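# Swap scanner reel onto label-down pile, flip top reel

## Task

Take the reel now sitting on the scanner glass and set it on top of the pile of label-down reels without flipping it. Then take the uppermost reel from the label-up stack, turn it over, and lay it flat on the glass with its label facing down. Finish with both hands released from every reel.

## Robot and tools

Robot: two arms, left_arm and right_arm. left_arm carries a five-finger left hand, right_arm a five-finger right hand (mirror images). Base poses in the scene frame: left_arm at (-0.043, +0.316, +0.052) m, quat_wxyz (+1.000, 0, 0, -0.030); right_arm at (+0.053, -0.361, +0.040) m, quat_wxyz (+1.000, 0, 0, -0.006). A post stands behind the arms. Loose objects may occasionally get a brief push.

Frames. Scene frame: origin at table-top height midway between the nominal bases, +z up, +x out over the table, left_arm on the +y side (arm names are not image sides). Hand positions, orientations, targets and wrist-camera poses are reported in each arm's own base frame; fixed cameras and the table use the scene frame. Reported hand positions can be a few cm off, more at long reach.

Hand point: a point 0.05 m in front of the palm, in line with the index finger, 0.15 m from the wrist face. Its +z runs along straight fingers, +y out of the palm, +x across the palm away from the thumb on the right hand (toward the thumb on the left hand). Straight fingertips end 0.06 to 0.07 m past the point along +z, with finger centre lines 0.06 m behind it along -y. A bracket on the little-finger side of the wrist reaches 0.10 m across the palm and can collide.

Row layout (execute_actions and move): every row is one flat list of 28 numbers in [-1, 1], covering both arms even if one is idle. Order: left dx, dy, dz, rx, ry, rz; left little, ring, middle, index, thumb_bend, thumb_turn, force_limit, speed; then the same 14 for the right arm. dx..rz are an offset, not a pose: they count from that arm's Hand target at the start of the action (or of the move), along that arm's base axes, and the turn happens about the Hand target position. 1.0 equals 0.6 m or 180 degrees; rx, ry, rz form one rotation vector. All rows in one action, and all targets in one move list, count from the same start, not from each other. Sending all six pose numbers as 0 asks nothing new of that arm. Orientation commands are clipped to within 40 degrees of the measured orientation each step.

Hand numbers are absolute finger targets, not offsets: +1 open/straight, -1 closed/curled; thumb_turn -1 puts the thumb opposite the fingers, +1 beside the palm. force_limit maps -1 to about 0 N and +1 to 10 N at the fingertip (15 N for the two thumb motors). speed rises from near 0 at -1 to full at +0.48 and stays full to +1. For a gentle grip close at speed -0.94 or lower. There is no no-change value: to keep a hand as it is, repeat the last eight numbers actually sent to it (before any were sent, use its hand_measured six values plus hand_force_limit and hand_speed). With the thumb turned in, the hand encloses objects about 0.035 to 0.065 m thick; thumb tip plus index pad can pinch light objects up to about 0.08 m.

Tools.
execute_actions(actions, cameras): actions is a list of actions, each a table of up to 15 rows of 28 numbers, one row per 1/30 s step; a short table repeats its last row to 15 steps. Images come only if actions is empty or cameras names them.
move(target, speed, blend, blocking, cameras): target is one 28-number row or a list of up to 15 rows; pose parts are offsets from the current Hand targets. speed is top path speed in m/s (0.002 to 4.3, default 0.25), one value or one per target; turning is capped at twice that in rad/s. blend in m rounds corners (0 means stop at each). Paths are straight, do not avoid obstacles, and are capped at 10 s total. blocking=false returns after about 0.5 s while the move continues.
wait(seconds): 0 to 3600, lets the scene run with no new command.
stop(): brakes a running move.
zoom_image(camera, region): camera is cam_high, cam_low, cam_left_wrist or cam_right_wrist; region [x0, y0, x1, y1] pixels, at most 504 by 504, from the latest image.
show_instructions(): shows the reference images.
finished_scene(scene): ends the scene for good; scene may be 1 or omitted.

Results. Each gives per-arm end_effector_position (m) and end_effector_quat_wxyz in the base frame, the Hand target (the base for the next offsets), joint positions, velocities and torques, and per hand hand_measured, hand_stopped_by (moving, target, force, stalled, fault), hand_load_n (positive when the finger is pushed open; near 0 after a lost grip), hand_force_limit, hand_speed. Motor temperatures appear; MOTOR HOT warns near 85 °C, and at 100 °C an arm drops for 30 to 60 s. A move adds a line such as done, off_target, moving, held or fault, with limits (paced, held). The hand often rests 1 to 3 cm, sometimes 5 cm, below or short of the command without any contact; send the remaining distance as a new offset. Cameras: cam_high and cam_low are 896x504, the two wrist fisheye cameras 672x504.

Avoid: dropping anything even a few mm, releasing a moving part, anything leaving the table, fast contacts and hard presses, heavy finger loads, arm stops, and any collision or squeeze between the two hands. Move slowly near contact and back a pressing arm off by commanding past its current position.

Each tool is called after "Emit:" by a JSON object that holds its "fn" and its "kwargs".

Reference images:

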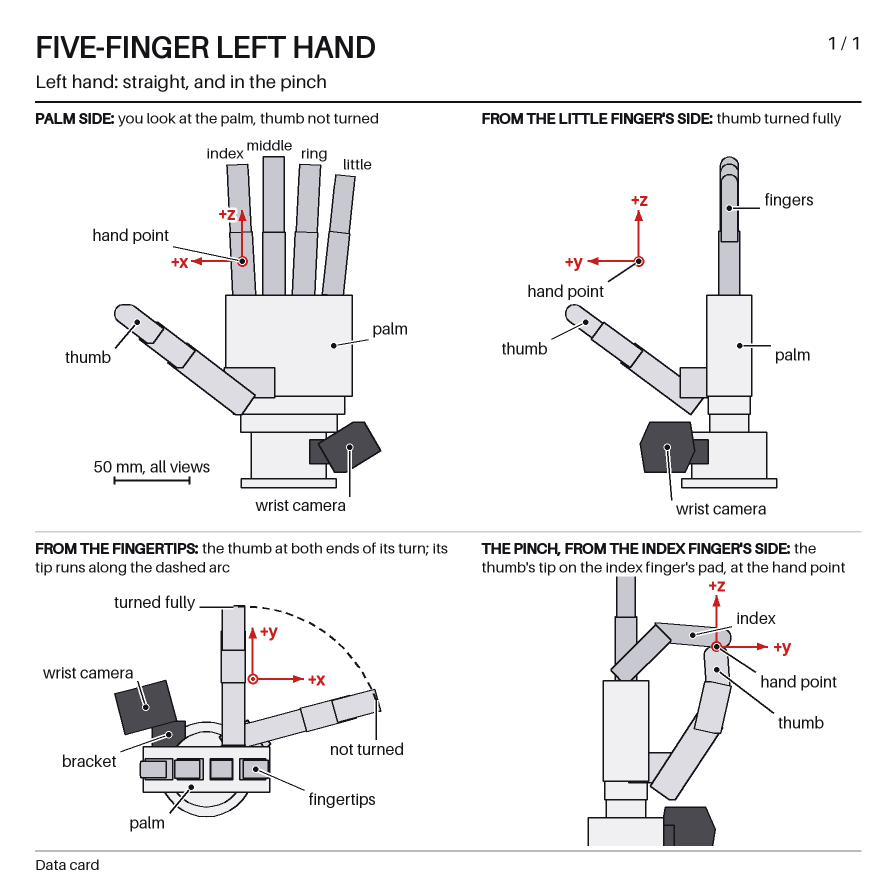

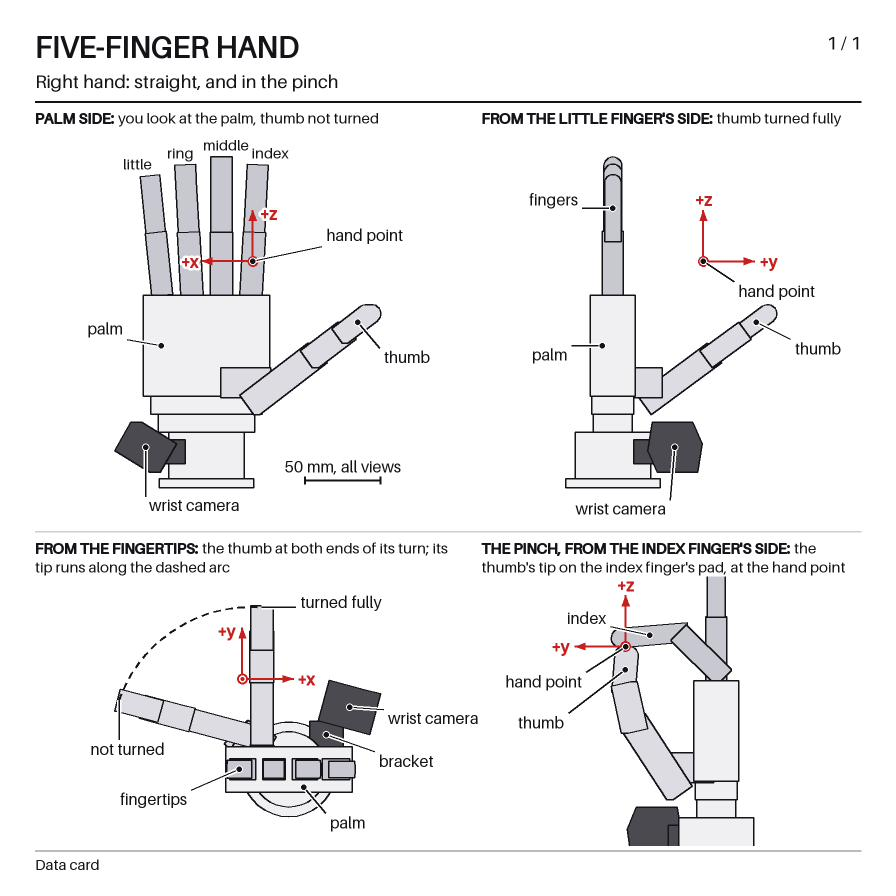

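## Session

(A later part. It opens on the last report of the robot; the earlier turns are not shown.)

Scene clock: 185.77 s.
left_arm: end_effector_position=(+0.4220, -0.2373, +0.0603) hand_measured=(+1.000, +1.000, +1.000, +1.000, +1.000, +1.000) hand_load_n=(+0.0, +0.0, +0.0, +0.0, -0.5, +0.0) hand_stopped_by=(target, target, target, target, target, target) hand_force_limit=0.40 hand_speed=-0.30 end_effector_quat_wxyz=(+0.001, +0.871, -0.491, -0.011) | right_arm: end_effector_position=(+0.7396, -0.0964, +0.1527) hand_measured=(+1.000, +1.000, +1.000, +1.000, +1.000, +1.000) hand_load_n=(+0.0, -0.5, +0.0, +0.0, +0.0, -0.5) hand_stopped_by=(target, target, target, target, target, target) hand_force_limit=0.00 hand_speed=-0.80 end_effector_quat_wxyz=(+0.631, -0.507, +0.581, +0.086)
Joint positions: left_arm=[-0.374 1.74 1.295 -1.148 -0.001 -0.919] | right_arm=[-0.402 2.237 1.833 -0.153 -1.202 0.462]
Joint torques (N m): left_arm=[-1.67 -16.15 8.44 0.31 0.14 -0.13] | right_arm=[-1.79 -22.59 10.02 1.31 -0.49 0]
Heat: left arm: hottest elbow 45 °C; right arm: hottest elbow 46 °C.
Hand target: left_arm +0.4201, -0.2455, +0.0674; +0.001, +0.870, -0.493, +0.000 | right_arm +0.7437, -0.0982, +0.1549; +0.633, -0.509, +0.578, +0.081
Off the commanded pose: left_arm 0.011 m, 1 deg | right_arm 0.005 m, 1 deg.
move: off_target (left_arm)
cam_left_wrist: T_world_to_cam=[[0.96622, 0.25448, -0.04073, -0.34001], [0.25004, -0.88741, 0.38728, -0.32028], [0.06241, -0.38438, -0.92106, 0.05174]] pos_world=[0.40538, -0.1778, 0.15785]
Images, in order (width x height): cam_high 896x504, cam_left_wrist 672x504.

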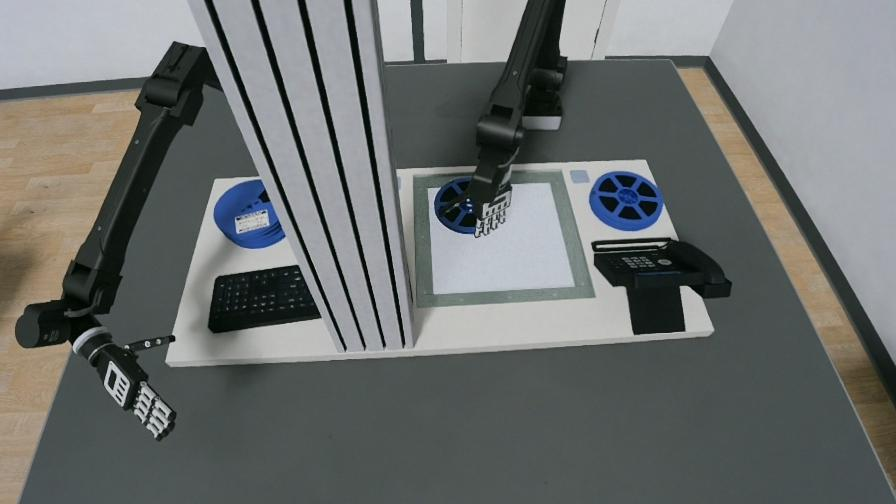

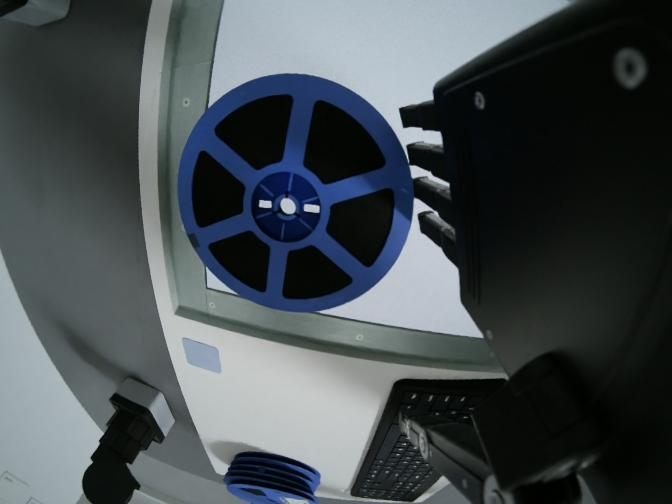

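Emit:
{"fn": "move", "kwargs": {"target": [-0.172,-0.103,0.003,0,0,0,1,1,1,1,1,1,0.4,-0.3,0,0,0,0,0,0,1,1,1,1,1,1,0,-0.8], "speed": 0.05, "cameras": ["cam_left_wrist","cam_high"]}}

Emit:
{"fn": "zoom_image", "kwargs": {"camera": "cam_left_wrist", "region": [100, 50, 500, 400]}}

Scene clock: 189.63 s.
left_arm: end_effector_position=(+0.3178, -0.3000, +0.0609) hand_measured=(+1.000, +1.000, +1.000, +1.000, +1.000, +1.000) hand_load_n=(+0.0, +0.0, +0.0, +0.0, +0.0, +0.0) hand_stopped_by=(target, target, target, target, target, target) hand_force_limit=0.40 hand_speed=-0.30 end_effector_quat_wxyz=(-0.002, +0.871, -0.492, -0.014) | right_arm: end_effector_position=(+0.7396, -0.0964, +0.1527) hand_measured=(+1.000, +1.000, +1.000, +1.000, +1.000, +1.000) hand_load_n=(+0.0, +0.0, +0.0, +0.0, +0.0, +0.0) hand_stopped_by=(target, target, target, target, target, target) hand_force_limit=0.00 hand_speed=-0.80 end_effector_quat_wxyz=(+0.631, -0.507, +0.581, +0.086)
Joint positions: left_arm=[-0.601 1.594 1.108 -1.114 -0.001 -1.144] | right_arm=[-0.402 2.237 1.833 -0.153 -1.202 0.462]
Joint torques (N m): left_arm=[-1.49 -14.1 8.53 0.4 0.14 -0.15] | right_arm=[-1.85 -22.53 9.98 1.31 -0.5 0]
Heat: left arm: hottest elbow 45 °C; right arm: hottest elbow 46 °C.
Hand target: left_arm +0.3169, -0.3074, +0.0693; +0.001, +0.870, -0.493, +0.000 | right_arm +0.7437, -0.0982, +0.1549; +0.633, -0.509, +0.578, +0.081
Off the commanded pose: left_arm 0.011 m, 2 deg | right_arm 0.005 m, 1 deg.
move: off_target (left_arm)
cam_left_wrist: T_world_to_cam=[[0.96655, 0.25295, -0.04233, -0.22372], [0.2498, -0.89111, 0.37885, -0.35061], [0.05811, -0.37675, -0.92449, 0.03861]] pos_world=[0.30158, -0.2413, 0.15906]
Images, in order (width x height): cam_high 896x504, cam_left_wrist 672x504.

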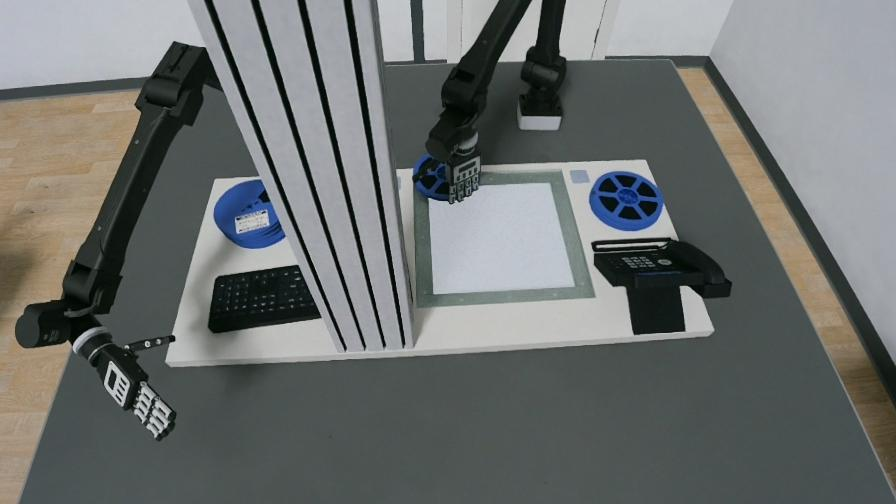

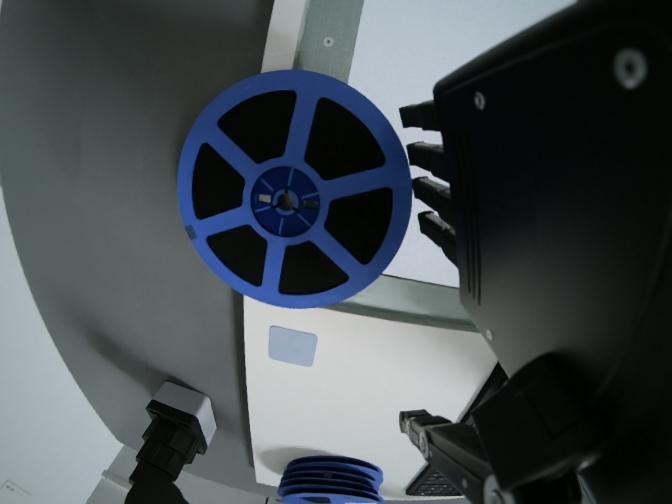

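Scaled by 1.260 from the camera's image (finer frame: 960x720).

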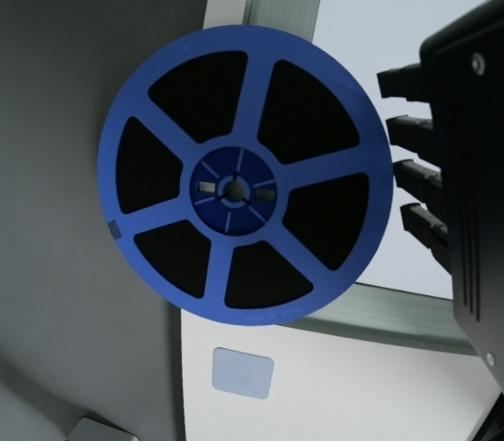

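Emit:
{"fn": "move", "kwargs": {"target": [[0.02,0.012,0.2,0,0,0,1,1,1,1,1,1,0.4,-0.3,0,0,0,0,0,0,1,1,1,1,1,1,0,-0.8],[-0.161,-0.004,0.218,0,0,-0.533,1,1,1,1,1,1,0.4,-0.3,0,0,0,0,0,0,1,1,1,1,1,1,0,-0.8],[-0.2965,0.004,0.15,-0.1824,-0.0881,0.9085,1,1,1,1,1,1,0.4,-0.3,0,0,0,0,0,0,1,1,1,1,1,1,0,-0.8]], "speed": 0.2, "cameras": ["cam_left_wrist","cam_high","cam_low"]}}

Scene clock: 206.50 s.
left_arm: end_effector_position=(+0.1467, -0.3016, +0.1565) hand_measured=(+1.000, +1.000, +1.000, +1.000, +1.000, +1.000) hand_load_n=(+0.0, +0.0, +0.0, +0.0, +0.0, +0.0) hand_stopped_by=(target, target, target, target, target, target) hand_force_limit=0.40 hand_speed=-0.30 end_effector_quat_wxyz=(+0.107, +0.522, +0.827, +0.180) | right_arm: end_effector_position=(+0.7396, -0.0964, +0.1527) hand_measured=(+1.000, +1.000, +1.000, +1.000, +1.000, +1.000) hand_load_n=(+0.0, +0.0, +0.0, +0.0, +0.0, +0.0) hand_stopped_by=(target, target, target, target, target, target) hand_force_limit=0.00 hand_speed=-0.80 end_effector_quat_wxyz=(+0.631, -0.507, +0.581, +0.086)
Joint positions: left_arm=[-1.468 1.452 1.097 -1.375 -0.392 1.197] | right_arm=[-0.402 2.237 1.833 -0.153 -1.202 0.462]
Joint torques (N m): left_arm=[-1.38 -12.22 8.84 0.18 -0.4 0.1] | right_arm=[-1.61 -22.48 9.96 1.31 -0.49 0]
Heat: left arm: hottest elbow 46 °C; right arm: hottest elbow 47 °C.
Hand target: left_arm +0.1442, -0.3053, +0.1619; +0.117, +0.530, +0.823, +0.170 (not the last commanded pose) | right_arm +0.7437, -0.0982, +0.1549; +0.633, -0.509, +0.578, +0.081
Off the commanded pose: left_arm 0.009 m, 7 deg | right_arm 0.005 m, 1 deg.
move: off_target (left_arm; path cut at 10 s); path passed 2 of 3 targets
cam_left_wrist: T_world_to_cam=[[-0.90418, -0.1143, -0.41158, 0.16758], [-0.32029, 0.81893, 0.4762, 0.23857], [0.28263, 0.5624, -0.77707, 0.36357]] pos_world=[0.12517, -0.38068, 0.23788]
Images, in order (width x height): cam_high 896x504, cam_low 896x504, cam_left_wrist 672x504.

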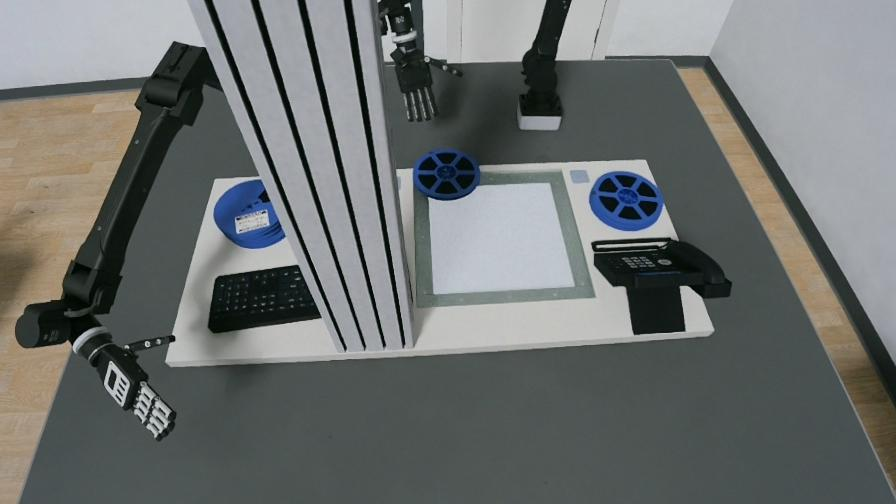

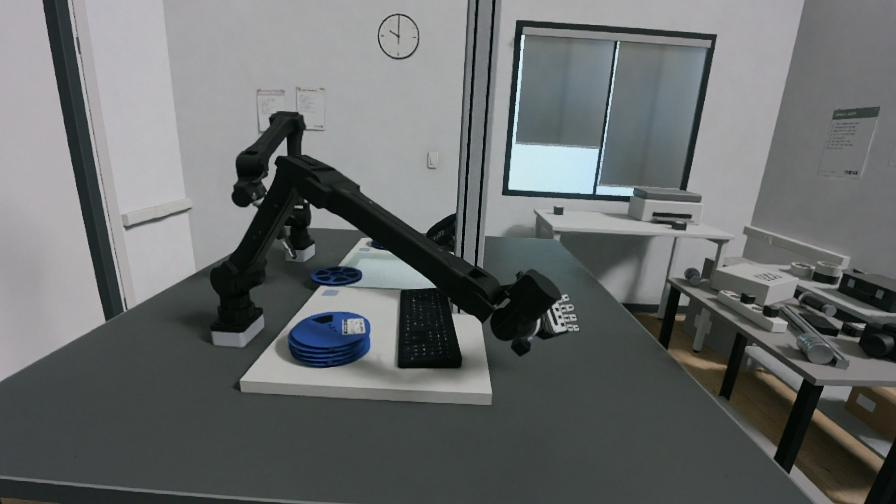

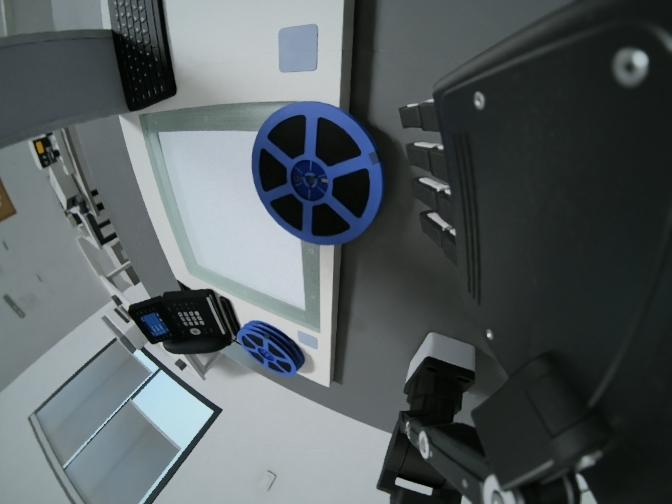

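Emit:
{"fn": "move", "kwargs": {"target": [[-0.0087,0.0,-0.03,0.0063,-0.0052,-0.0235,-1,-1,0.28,0.28,1,-1,0.4,0.0,0,0,0,0,0,0,1,1,1,1,1,1,0,-0.8]], "speed": 0.12, "cameras": ["cam_left_wrist","cam_high","cam_low"]}}

Emit:
{"fn": "zoom_image", "kwargs": {"camera": "cam_left_wrist", "region": [200, 80, 500, 380]}}

Emit:
{"fn": "zoom_image", "kwargs": {"camera": "cam_low", "region": [200, 160, 440, 320]}}

Scene clock: 208.57 s.
left_arm: end_effector_position=(+0.1417, -0.3007, +0.1400) hand_measured=(-1.000, -1.000, +0.280, +0.280, +1.000, -1.000) hand_load_n=(+0.0, +0.0, +0.0, +0.0, +0.0, +0.0) hand_stopped_by=(target, target, target, target, target, target) hand_force_limit=0.40 hand_speed=0.00 end_effector_quat_wxyz=(+0.116, +0.552, +0.804, +0.186) | right_arm: end_effector_position=(+0.7396, -0.0964, +0.1527) hand_measured=(+1.000, +1.000, +1.000, +1.000, +1.000, +1.000) hand_load_n=(+0.0, +0.0, +0.0, +0.0, +0.0, -0.5) hand_stopped_by=(target, target, target, target, target, target) hand_force_limit=0.00 hand_speed=-0.80 end_effector_quat_wxyz=(+0.631, -0.507, +0.581, +0.086)
Joint positions: left_arm=[-1.502 1.451 1.041 -1.318 -0.414 1.239] | right_arm=[-0.402 2.237 1.833 -0.153 -1.202 0.462]
Joint torques (N m): left_arm=[-1.44 -11.52 8.77 0.21 -0.44 0.04] | right_arm=[-1.85 -22.65 10.02 1.28 -0.49 0.01]
Heat: left arm: hottest elbow 46 °C; right arm: hottest elbow 47 °C.
Hand target: left_arm +0.1389, -0.3053, +0.1439; +0.125, +0.559, +0.800, +0.178 | right_arm +0.7437, -0.0982, +0.1549; +0.633, -0.509, +0.578, +0.081
Off the commanded pose: left_arm 0.007 m, 2 deg | right_arm 0.005 m, 1 deg.
move: done
cam_left_wrist: T_world_to_cam=[[-0.90374, -0.03985, -0.42623, 0.1807], [-0.26532, 0.8335, 0.48464, 0.23955], [0.33595, 0.55108, -0.76384, 0.33887]] pos_world=[0.11302, -0.37921, 0.21977]
Images, in order (width x height): cam_high 896x504, cam_low 896x504, cam_left_wrist 672x504.

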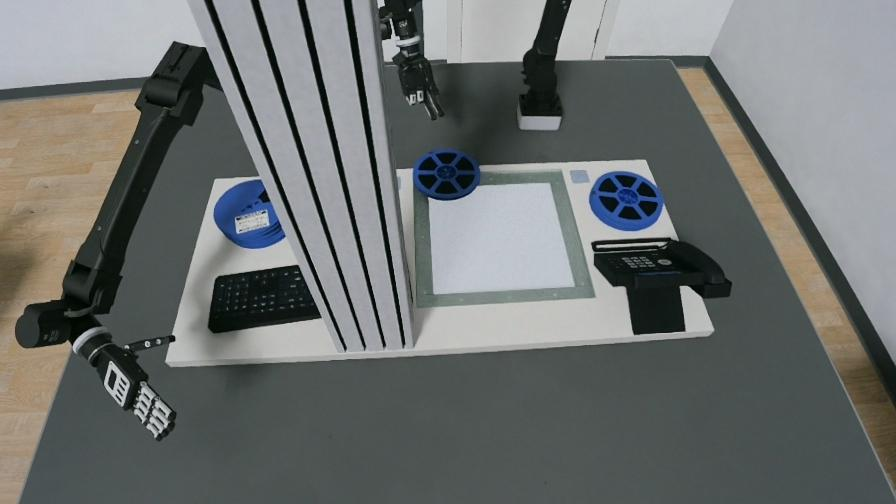

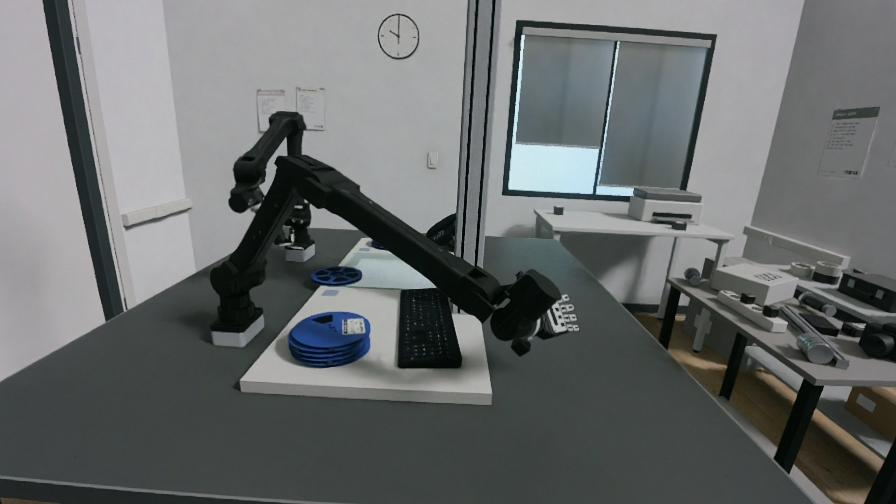

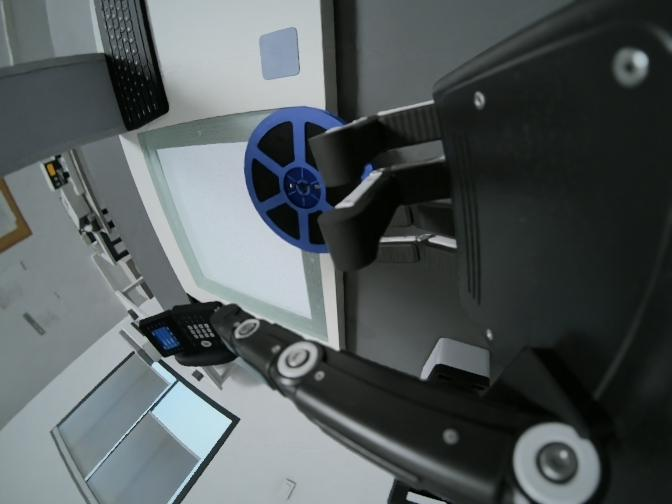

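Scaled by 1.680 from the camera's image (finer frame: 960x720).

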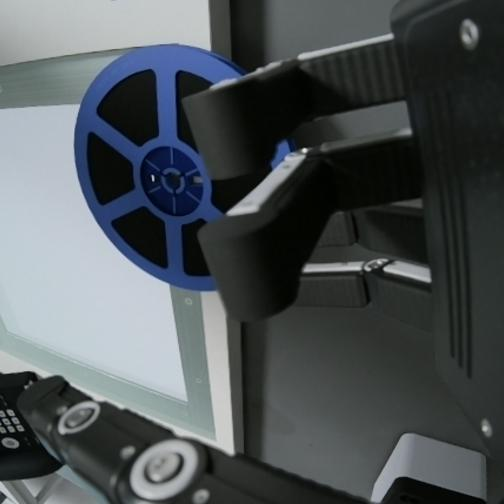

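Scaled by 2.100 from the camera's image (finer frame: 1280x720).

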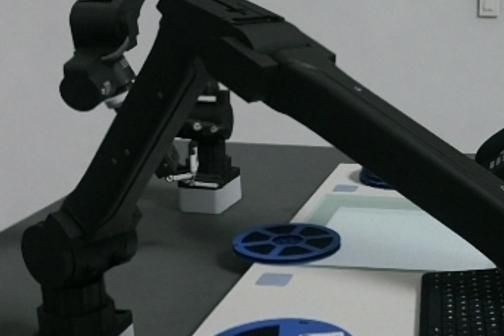

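Emit:
{"fn": "move", "kwargs": {"target": [[-0.015,0.063,-0.06,0,0,-0.0922,0.28,0.28,0.28,0.28,1,-1,0.4,0.0,0,0,0,0,0,0,1,1,1,1,1,1,0,-0.8],[-0.015,0.063,-0.17,0,0,-0.0922,0.28,0.28,0.28,0.28,1,-1,0.4,0.0,0,0,0,0,0,0,1,1,1,1,1,1,0,-0.8]], "speed": 0.12, "cameras": ["cam_left_wrist","cam_high","cam_low"]}}

Emit:
{"fn": "zoom_image", "kwargs": {"camera": "cam_left_wrist", "region": [200, 80, 500, 380]}}

Emit:
{"fn": "zoom_image", "kwargs": {"camera": "cam_low", "region": [240, 220, 400, 320]}}

Scene clock: 212.63 s.
left_arm: end_effector_position=(+0.1331, -0.2618, +0.0424) hand_measured=(+0.280, +0.280, +0.280, +0.280, +1.000, -1.000) hand_load_n=(+0.0, +0.0, +0.0, +0.0, +0.0, +0.0) hand_stopped_by=(target, target, target, target, target, target) hand_force_limit=0.40 hand_speed=0.00 end_effector_quat_wxyz=(+0.145, +0.661, +0.719, +0.160) | right_arm: end_effector_position=(+0.7396, -0.0964, +0.1527) hand_measured=(+1.000, +1.000, +1.000, +1.000, +1.000, +1.000) hand_load_n=(+0.0, +0.0, +0.0, +0.0, +0.0, +0.0) hand_stopped_by=(target, target, target, target, target, target) hand_force_limit=0.00 hand_speed=-0.80 end_effector_quat_wxyz=(+0.631, -0.507, +0.581, +0.086)
Joint positions: left_arm=[-1.57 1.382 0.674 -0.905 -0.433 1.478] | right_arm=[-0.402 2.237 1.833 -0.153 -1.202 0.462]
Joint torques (N m): left_arm=[-1.55 -7.94 7.53 0.43 -0.43 0.03] | right_arm=[-1.61 -22.48 10 1.25 -0.49 -0.01]
Heat: left arm: hottest elbow 46 °C; right arm: hottest elbow 47 °C.
Hand target: left_arm +0.1299, -0.2674, +0.0419; +0.149, +0.669, +0.711, +0.158 | right_arm +0.7437, -0.0982, +0.1549; +0.633, -0.509, +0.578, +0.081
Off the commanded pose: left_arm 0.007 m, 1 deg | right_arm 0.005 m, 1 deg.
move: done
cam_left_wrist: T_world_to_cam=[[-0.87997, 0.21091, -0.42564, 0.19532], [-0.01627, 0.88212, 0.47074, 0.23235], [0.47475, 0.42117, -0.77281, 0.19361]] pos_world=[0.08374, -0.3277, 0.12339]
Images, in order (width x height): cam_high 896x504, cam_low 896x504, cam_left_wrist 672x504.

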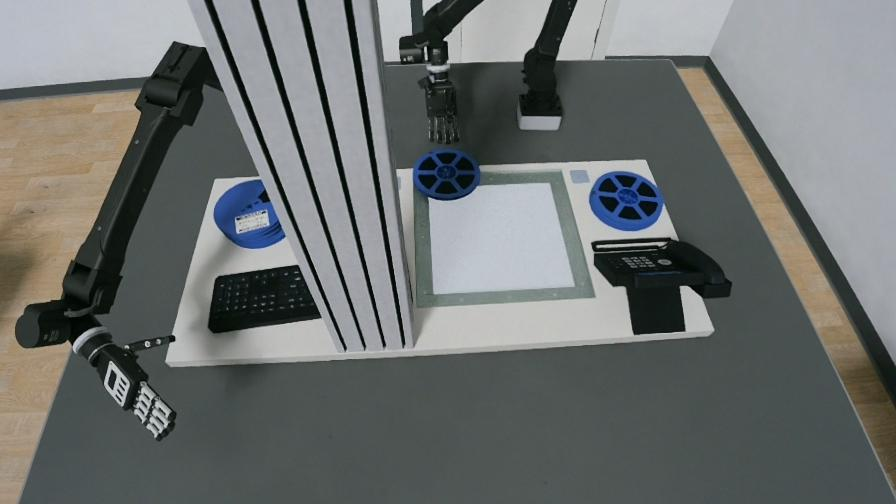

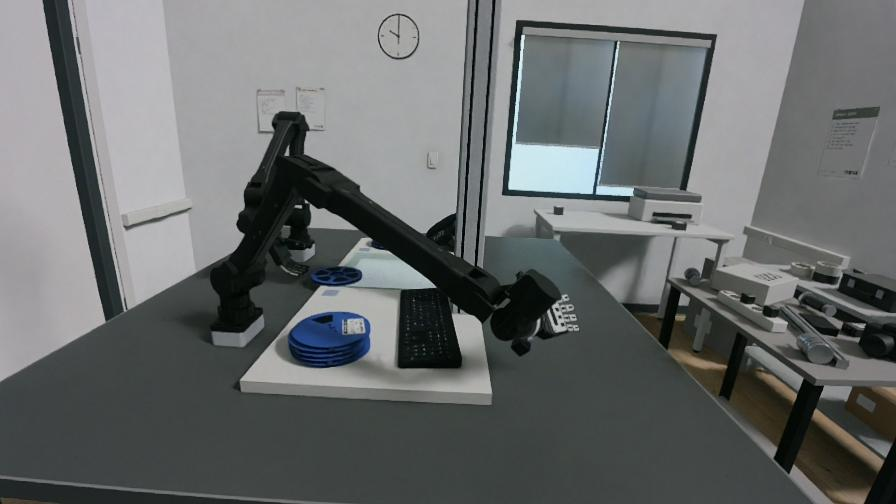

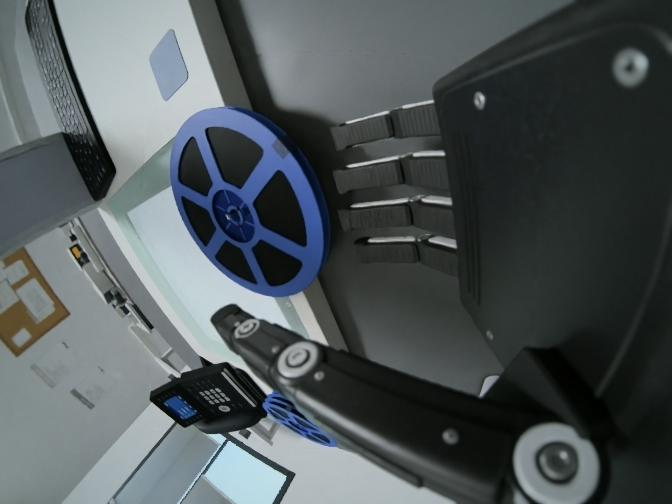

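Scaled by 1.680 from the camera's image (finer frame: 960x720).

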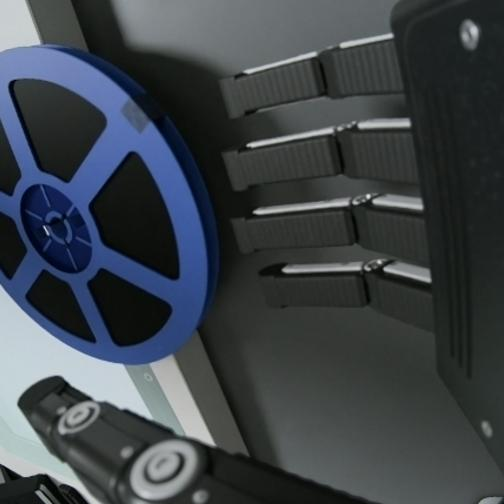

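Scaled by 3.150 from the camera's image (finer frame: 1280x720).

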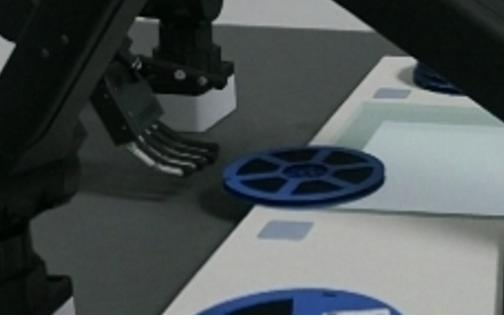

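Emit:
{"fn": "move", "kwargs": {"target": [0.0,0.0,-0.045,0,0,0,0.28,0.28,0.28,0.28,1,-1,0.4,0.0,0,0,0,0,0,0,1,1,1,1,1,1,0,-0.8], "speed": 0.1, "cameras": ["cam_left_wrist","cam_high","cam_low"]}}

Emit:
{"fn": "zoom_image", "kwargs": {"camera": "cam_left_wrist", "region": [200, 80, 500, 380]}}

Emit:
{"fn": "zoom_image", "kwargs": {"camera": "cam_low", "region": [260, 230, 380, 300]}}

Scene clock: 213.87 s.
left_arm: end_effector_position=(+0.1331, -0.2622, +0.0156) hand_measured=(+0.280, +0.280, +0.280, +0.280, +1.000, -1.000) hand_load_n=(+0.0, +0.0, +0.0, +0.0, +0.0, +0.0) hand_stopped_by=(target, target, target, target, target, target) hand_force_limit=0.40 hand_speed=0.00 end_effector_quat_wxyz=(+0.145, +0.661, +0.719, +0.160) | right_arm: end_effector_position=(+0.7396, -0.0964, +0.1527) hand_measured=(+1.000, +1.000, +1.000, +1.000, +1.000, +1.000) hand_load_n=(+0.0, +0.0, +0.0, +0.0, +0.0, +0.0) hand_stopped_by=(target, target, target, target, target, target) hand_force_limit=0.00 hand_speed=-0.80 end_effector_quat_wxyz=(+0.631, -0.507, +0.581, +0.086)
Joint positions: left_arm=[-1.57 1.447 0.644 -0.81 -0.433 1.478] | right_arm=[-0.402 2.237 1.833 -0.153 -1.202 0.462]
Joint torques (N m): left_arm=[-1.55 -8.23 6.84 0.36 -0.43 0.05] | right_arm=[-1.79 -22.53 9.98 1.25 -0.48 0.01]
Heat: left arm: hottest elbow 45 °C; right arm: hottest elbow 47 °C.
Hand target: left_arm +0.1299, -0.2675, +0.0149; +0.149, +0.669, +0.711, +0.158 | right_arm +0.7437, -0.0982, +0.1549; +0.633, -0.509, +0.578, +0.081
Off the commanded pose: left_arm 0.006 m, 1 deg | right_arm 0.005 m, 1 deg.
move: done
cam_left_wrist: T_world_to_cam=[[-0.87991, 0.21096, -0.42575, 0.18404], [-0.01598, 0.88238, 0.47026, 0.24529], [0.47488, 0.42059, -0.77304, 0.17293]] pos_world=[0.08374, -0.328, 0.09669]
Images, in order (width x height): cam_high 896x504, cam_low 896x504, cam_left_wrist 672x504.

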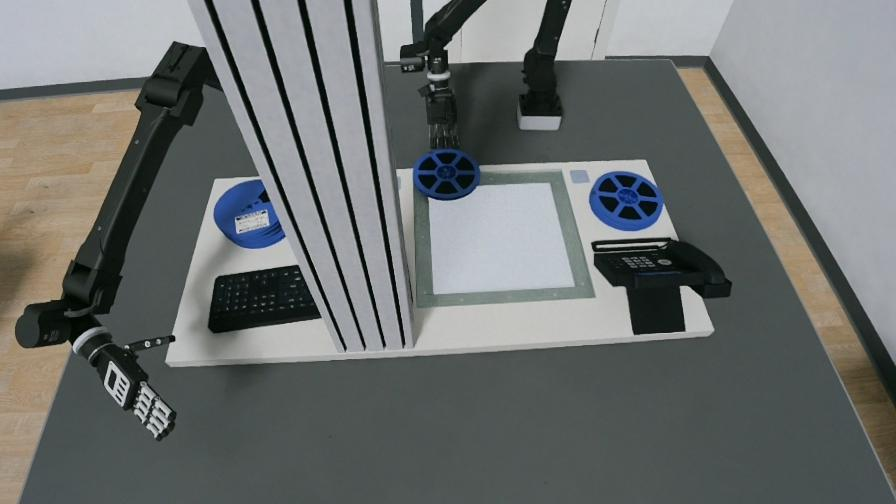

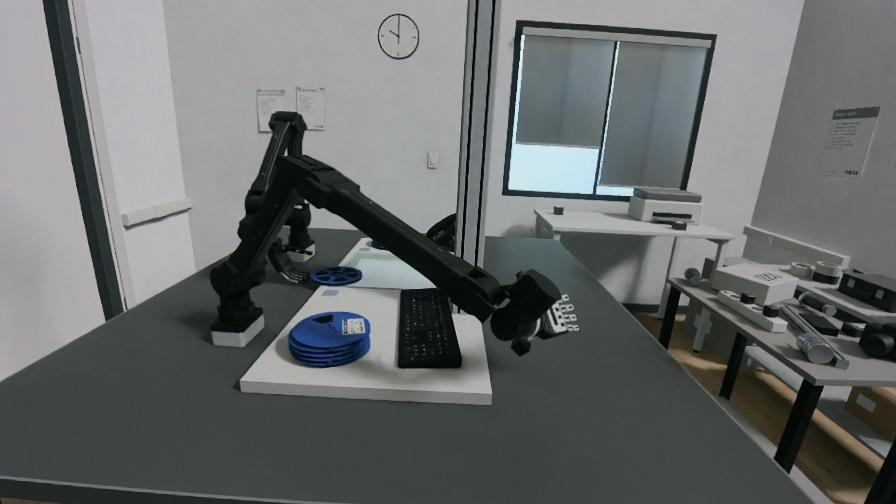

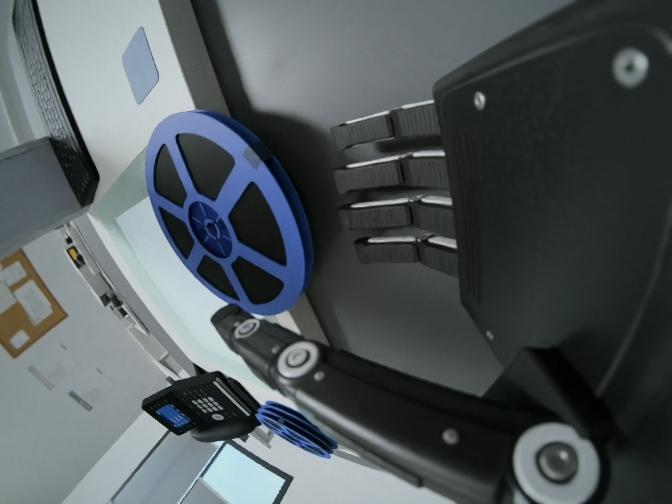

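Scaled by 1.680 from the camera's image (finer frame: 960x720).

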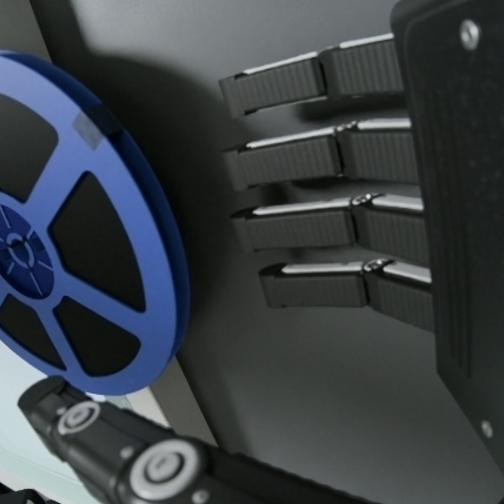

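Scaled by 4.200 from the camera's image (finer frame: 1280x720).

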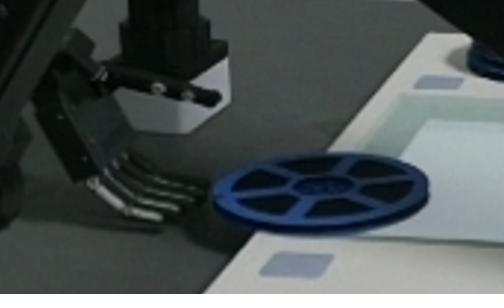

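Emit:
{"fn": "move", "kwargs": {"target": [[0.0,0.0,0.03,0,0,0,0.28,0.28,0.28,0.28,1,-1,0.4,0.0,0,0,0,0,0,0,1,1,1,1,1,1,0,-0.8],[0.0,0.0,-0.0125,0,0,0,0.28,0.28,0.28,0.28,1,-1,0.4,0.0,0,0,0,0,0,0,1,1,1,1,1,1,0,-0.8]], "speed": 0.1, "cameras": ["cam_left_wrist","cam_low"]}}

Emit:
{"fn": "zoom_image", "kwargs": {"camera": "cam_low", "region": [260, 230, 380, 300]}}

Scene clock: 215.97 s.
left_arm: end_effector_position=(+0.1331, -0.2635, +0.0090) hand_measured=(+0.280, +0.280, +0.280, +0.280, +1.000, -1.000) hand_load_n=(+0.0, +0.0, +0.5, +0.0, +0.0, +0.0) hand_stopped_by=(target, target, target, target, target, target) hand_force_limit=0.40 hand_speed=0.00 end_effector_quat_wxyz=(+0.146, +0.661, +0.719, +0.158) | right_arm: end_effector_position=(+0.7396, -0.0964, +0.1527) hand_measured=(+1.000, +1.000, +1.000, +1.000, +1.000, +1.000) hand_load_n=(+0.0, -0.5, +0.0, +0.0, +0.0, +0.0) hand_stopped_by=(target, target, target, target, target, target) hand_force_limit=0.00 hand_speed=-0.80 end_effector_quat_wxyz=(+0.631, -0.507, +0.581, +0.086)
Joint positions: left_arm=[-1.57 1.464 0.639 -0.783 -0.433 1.479] | right_arm=[-0.402 2.237 1.833 -0.153 -1.202 0.462]
Joint torques (N m): left_arm=[-1.55 -8.18 6.5 0.4 -0.43 0.04] | right_arm=[-1.85 -22.71 9.99 1.26 -0.5 0.01]
Heat: left arm: hottest elbow 45 °C; right arm: hottest elbow 47 °C.
Hand target: left_arm +0.1299, -0.2674, +0.0074; +0.149, +0.669, +0.711, +0.158 | right_arm +0.7437, -0.0982, +0.1549; +0.633, -0.509, +0.578, +0.081
Off the commanded pose: left_arm 0.005 m, 1 deg | right_arm 0.005 m, 1 deg.
move: done
cam_left_wrist: T_world_to_cam=[[-0.87976, 0.21005, -0.42649, 0.18129], [-0.0154, 0.88403, 0.46717, 0.24996], [0.47516, 0.41757, -0.7745, 0.16752]] pos_world=[0.08374, -0.329, 0.09029]
Images, in order (width x height): cam_low 896x504, cam_left_wrist 672x504.

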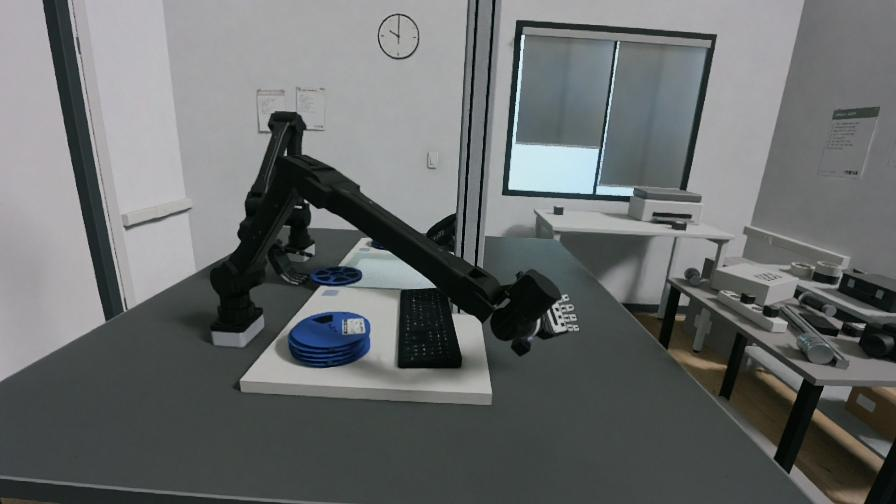

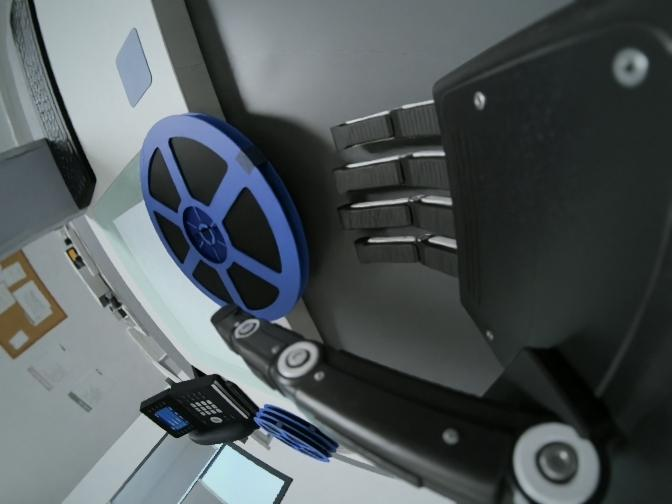

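Scaled by 4.200 from the camera's image (finer frame: 1280x720).

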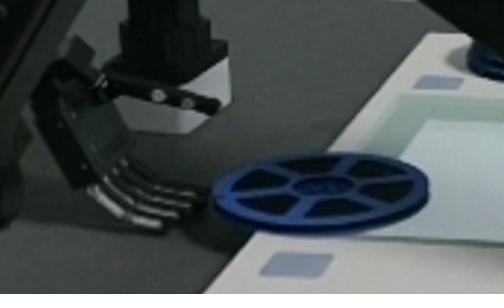

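Emit:
{"fn": "move", "kwargs": {"target": [0.05,-0.004,0.0,0,0,0,0.28,0.28,0.28,0.28,1,-1,0.4,0.0,0,0,0,0,0,0,1,1,1,1,1,1,0,-0.8], "speed": 0.05, "cameras": ["cam_left_wrist","cam_low"]}}

Emit:
{"fn": "zoom_image", "kwargs": {"camera": "cam_low", "region": [260, 230, 380, 300]}}

Emit:
{"fn": "zoom_image", "kwargs": {"camera": "cam_left_wrist", "region": [130, 80, 430, 380]}}

Scene clock: 217.80 s.
left_arm: end_effector_position=(+0.1553, -0.2698, +0.0090) hand_measured=(+0.280, +0.280, +0.280, +0.280, +1.000, -1.000) hand_load_n=(+0.0, +0.0, +0.0, +0.0, +0.0, +0.0) hand_stopped_by=(target, target, target, target, target, target) hand_force_limit=0.40 hand_speed=0.00 end_effector_quat_wxyz=(+0.149, +0.671, +0.710, +0.157) | right_arm: end_effector_position=(+0.7396, -0.0964, +0.1527) hand_measured=(+1.000, +1.000, +1.000, +1.000, +1.000, +1.000) hand_load_n=(+0.0, +0.0, -0.5, +0.0, +0.0, +0.0) hand_stopped_by=(target, target, target, target, target, target) hand_force_limit=0.00 hand_speed=-0.80 end_effector_quat_wxyz=(+0.631, -0.507, +0.581, +0.086)
Joint positions: left_arm=[-1.502 1.464 0.639 -0.739 -0.435 1.585] | right_arm=[-0.402 2.237 1.833 -0.153 -1.202 0.462]
Joint torques (N m): left_arm=[0.67 -8.29 6.6 0.53 -0.42 0.01] | right_arm=[-1.79 -22.53 10.02 1.31 -0.49 0]
Heat: left arm: hottest elbow 45 °C; right arm: hottest elbow 47 °C.
Hand target: left_arm +0.1600, -0.2698, +0.0074; +0.149, +0.669, +0.711, +0.158 | right_arm +0.7437, -0.0982, +0.1549; +0.633, -0.509, +0.578, +0.081
Off the commanded pose: left_arm 0.005 m, 0 deg | right_arm 0.005 m, 1 deg.
move: done
cam_left_wrist: T_world_to_cam=[[-0.87345, 0.23423, -0.42687, 0.20769], [0.00886, 0.88419, 0.46704, 0.25215], [0.48683, 0.40415, -0.77438, 0.15418]] pos_world=[0.10411, -0.33391, 0.09029]
Images, in order (width x height): cam_low 896x504, cam_left_wrist 672x504.

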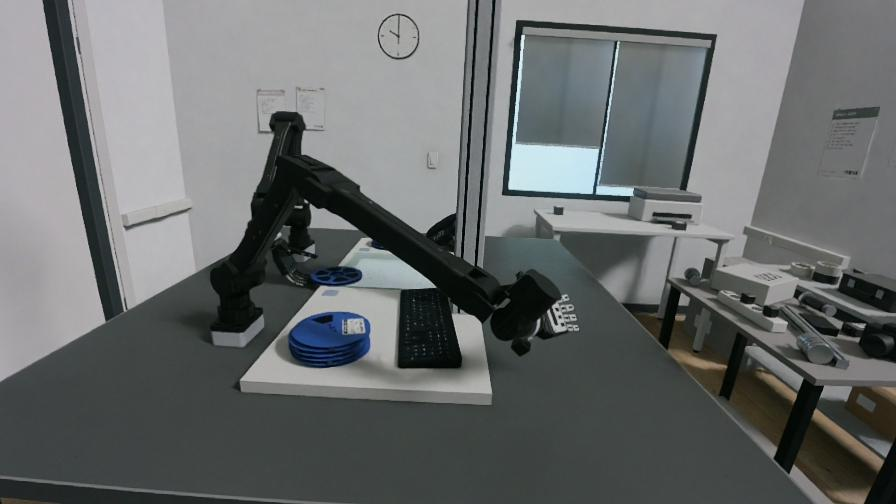

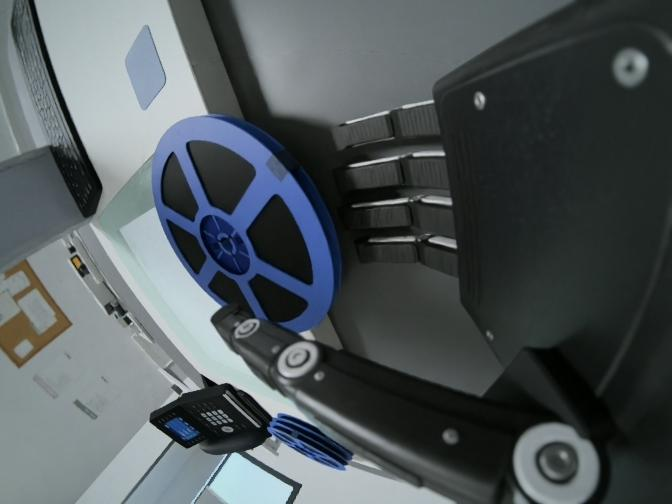

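Scaled by 4.200 from the camera's image (finer frame: 1280x720).

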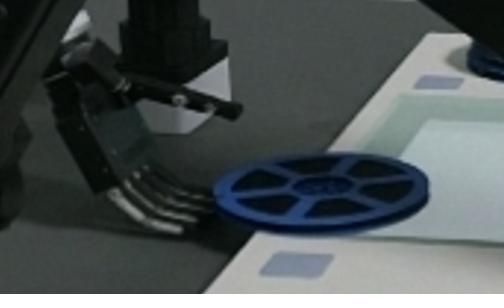

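Scaled by 1.680 from the camera's image (finer frame: 960x720).

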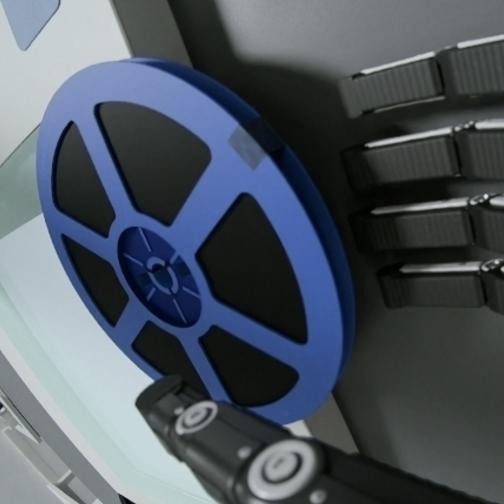

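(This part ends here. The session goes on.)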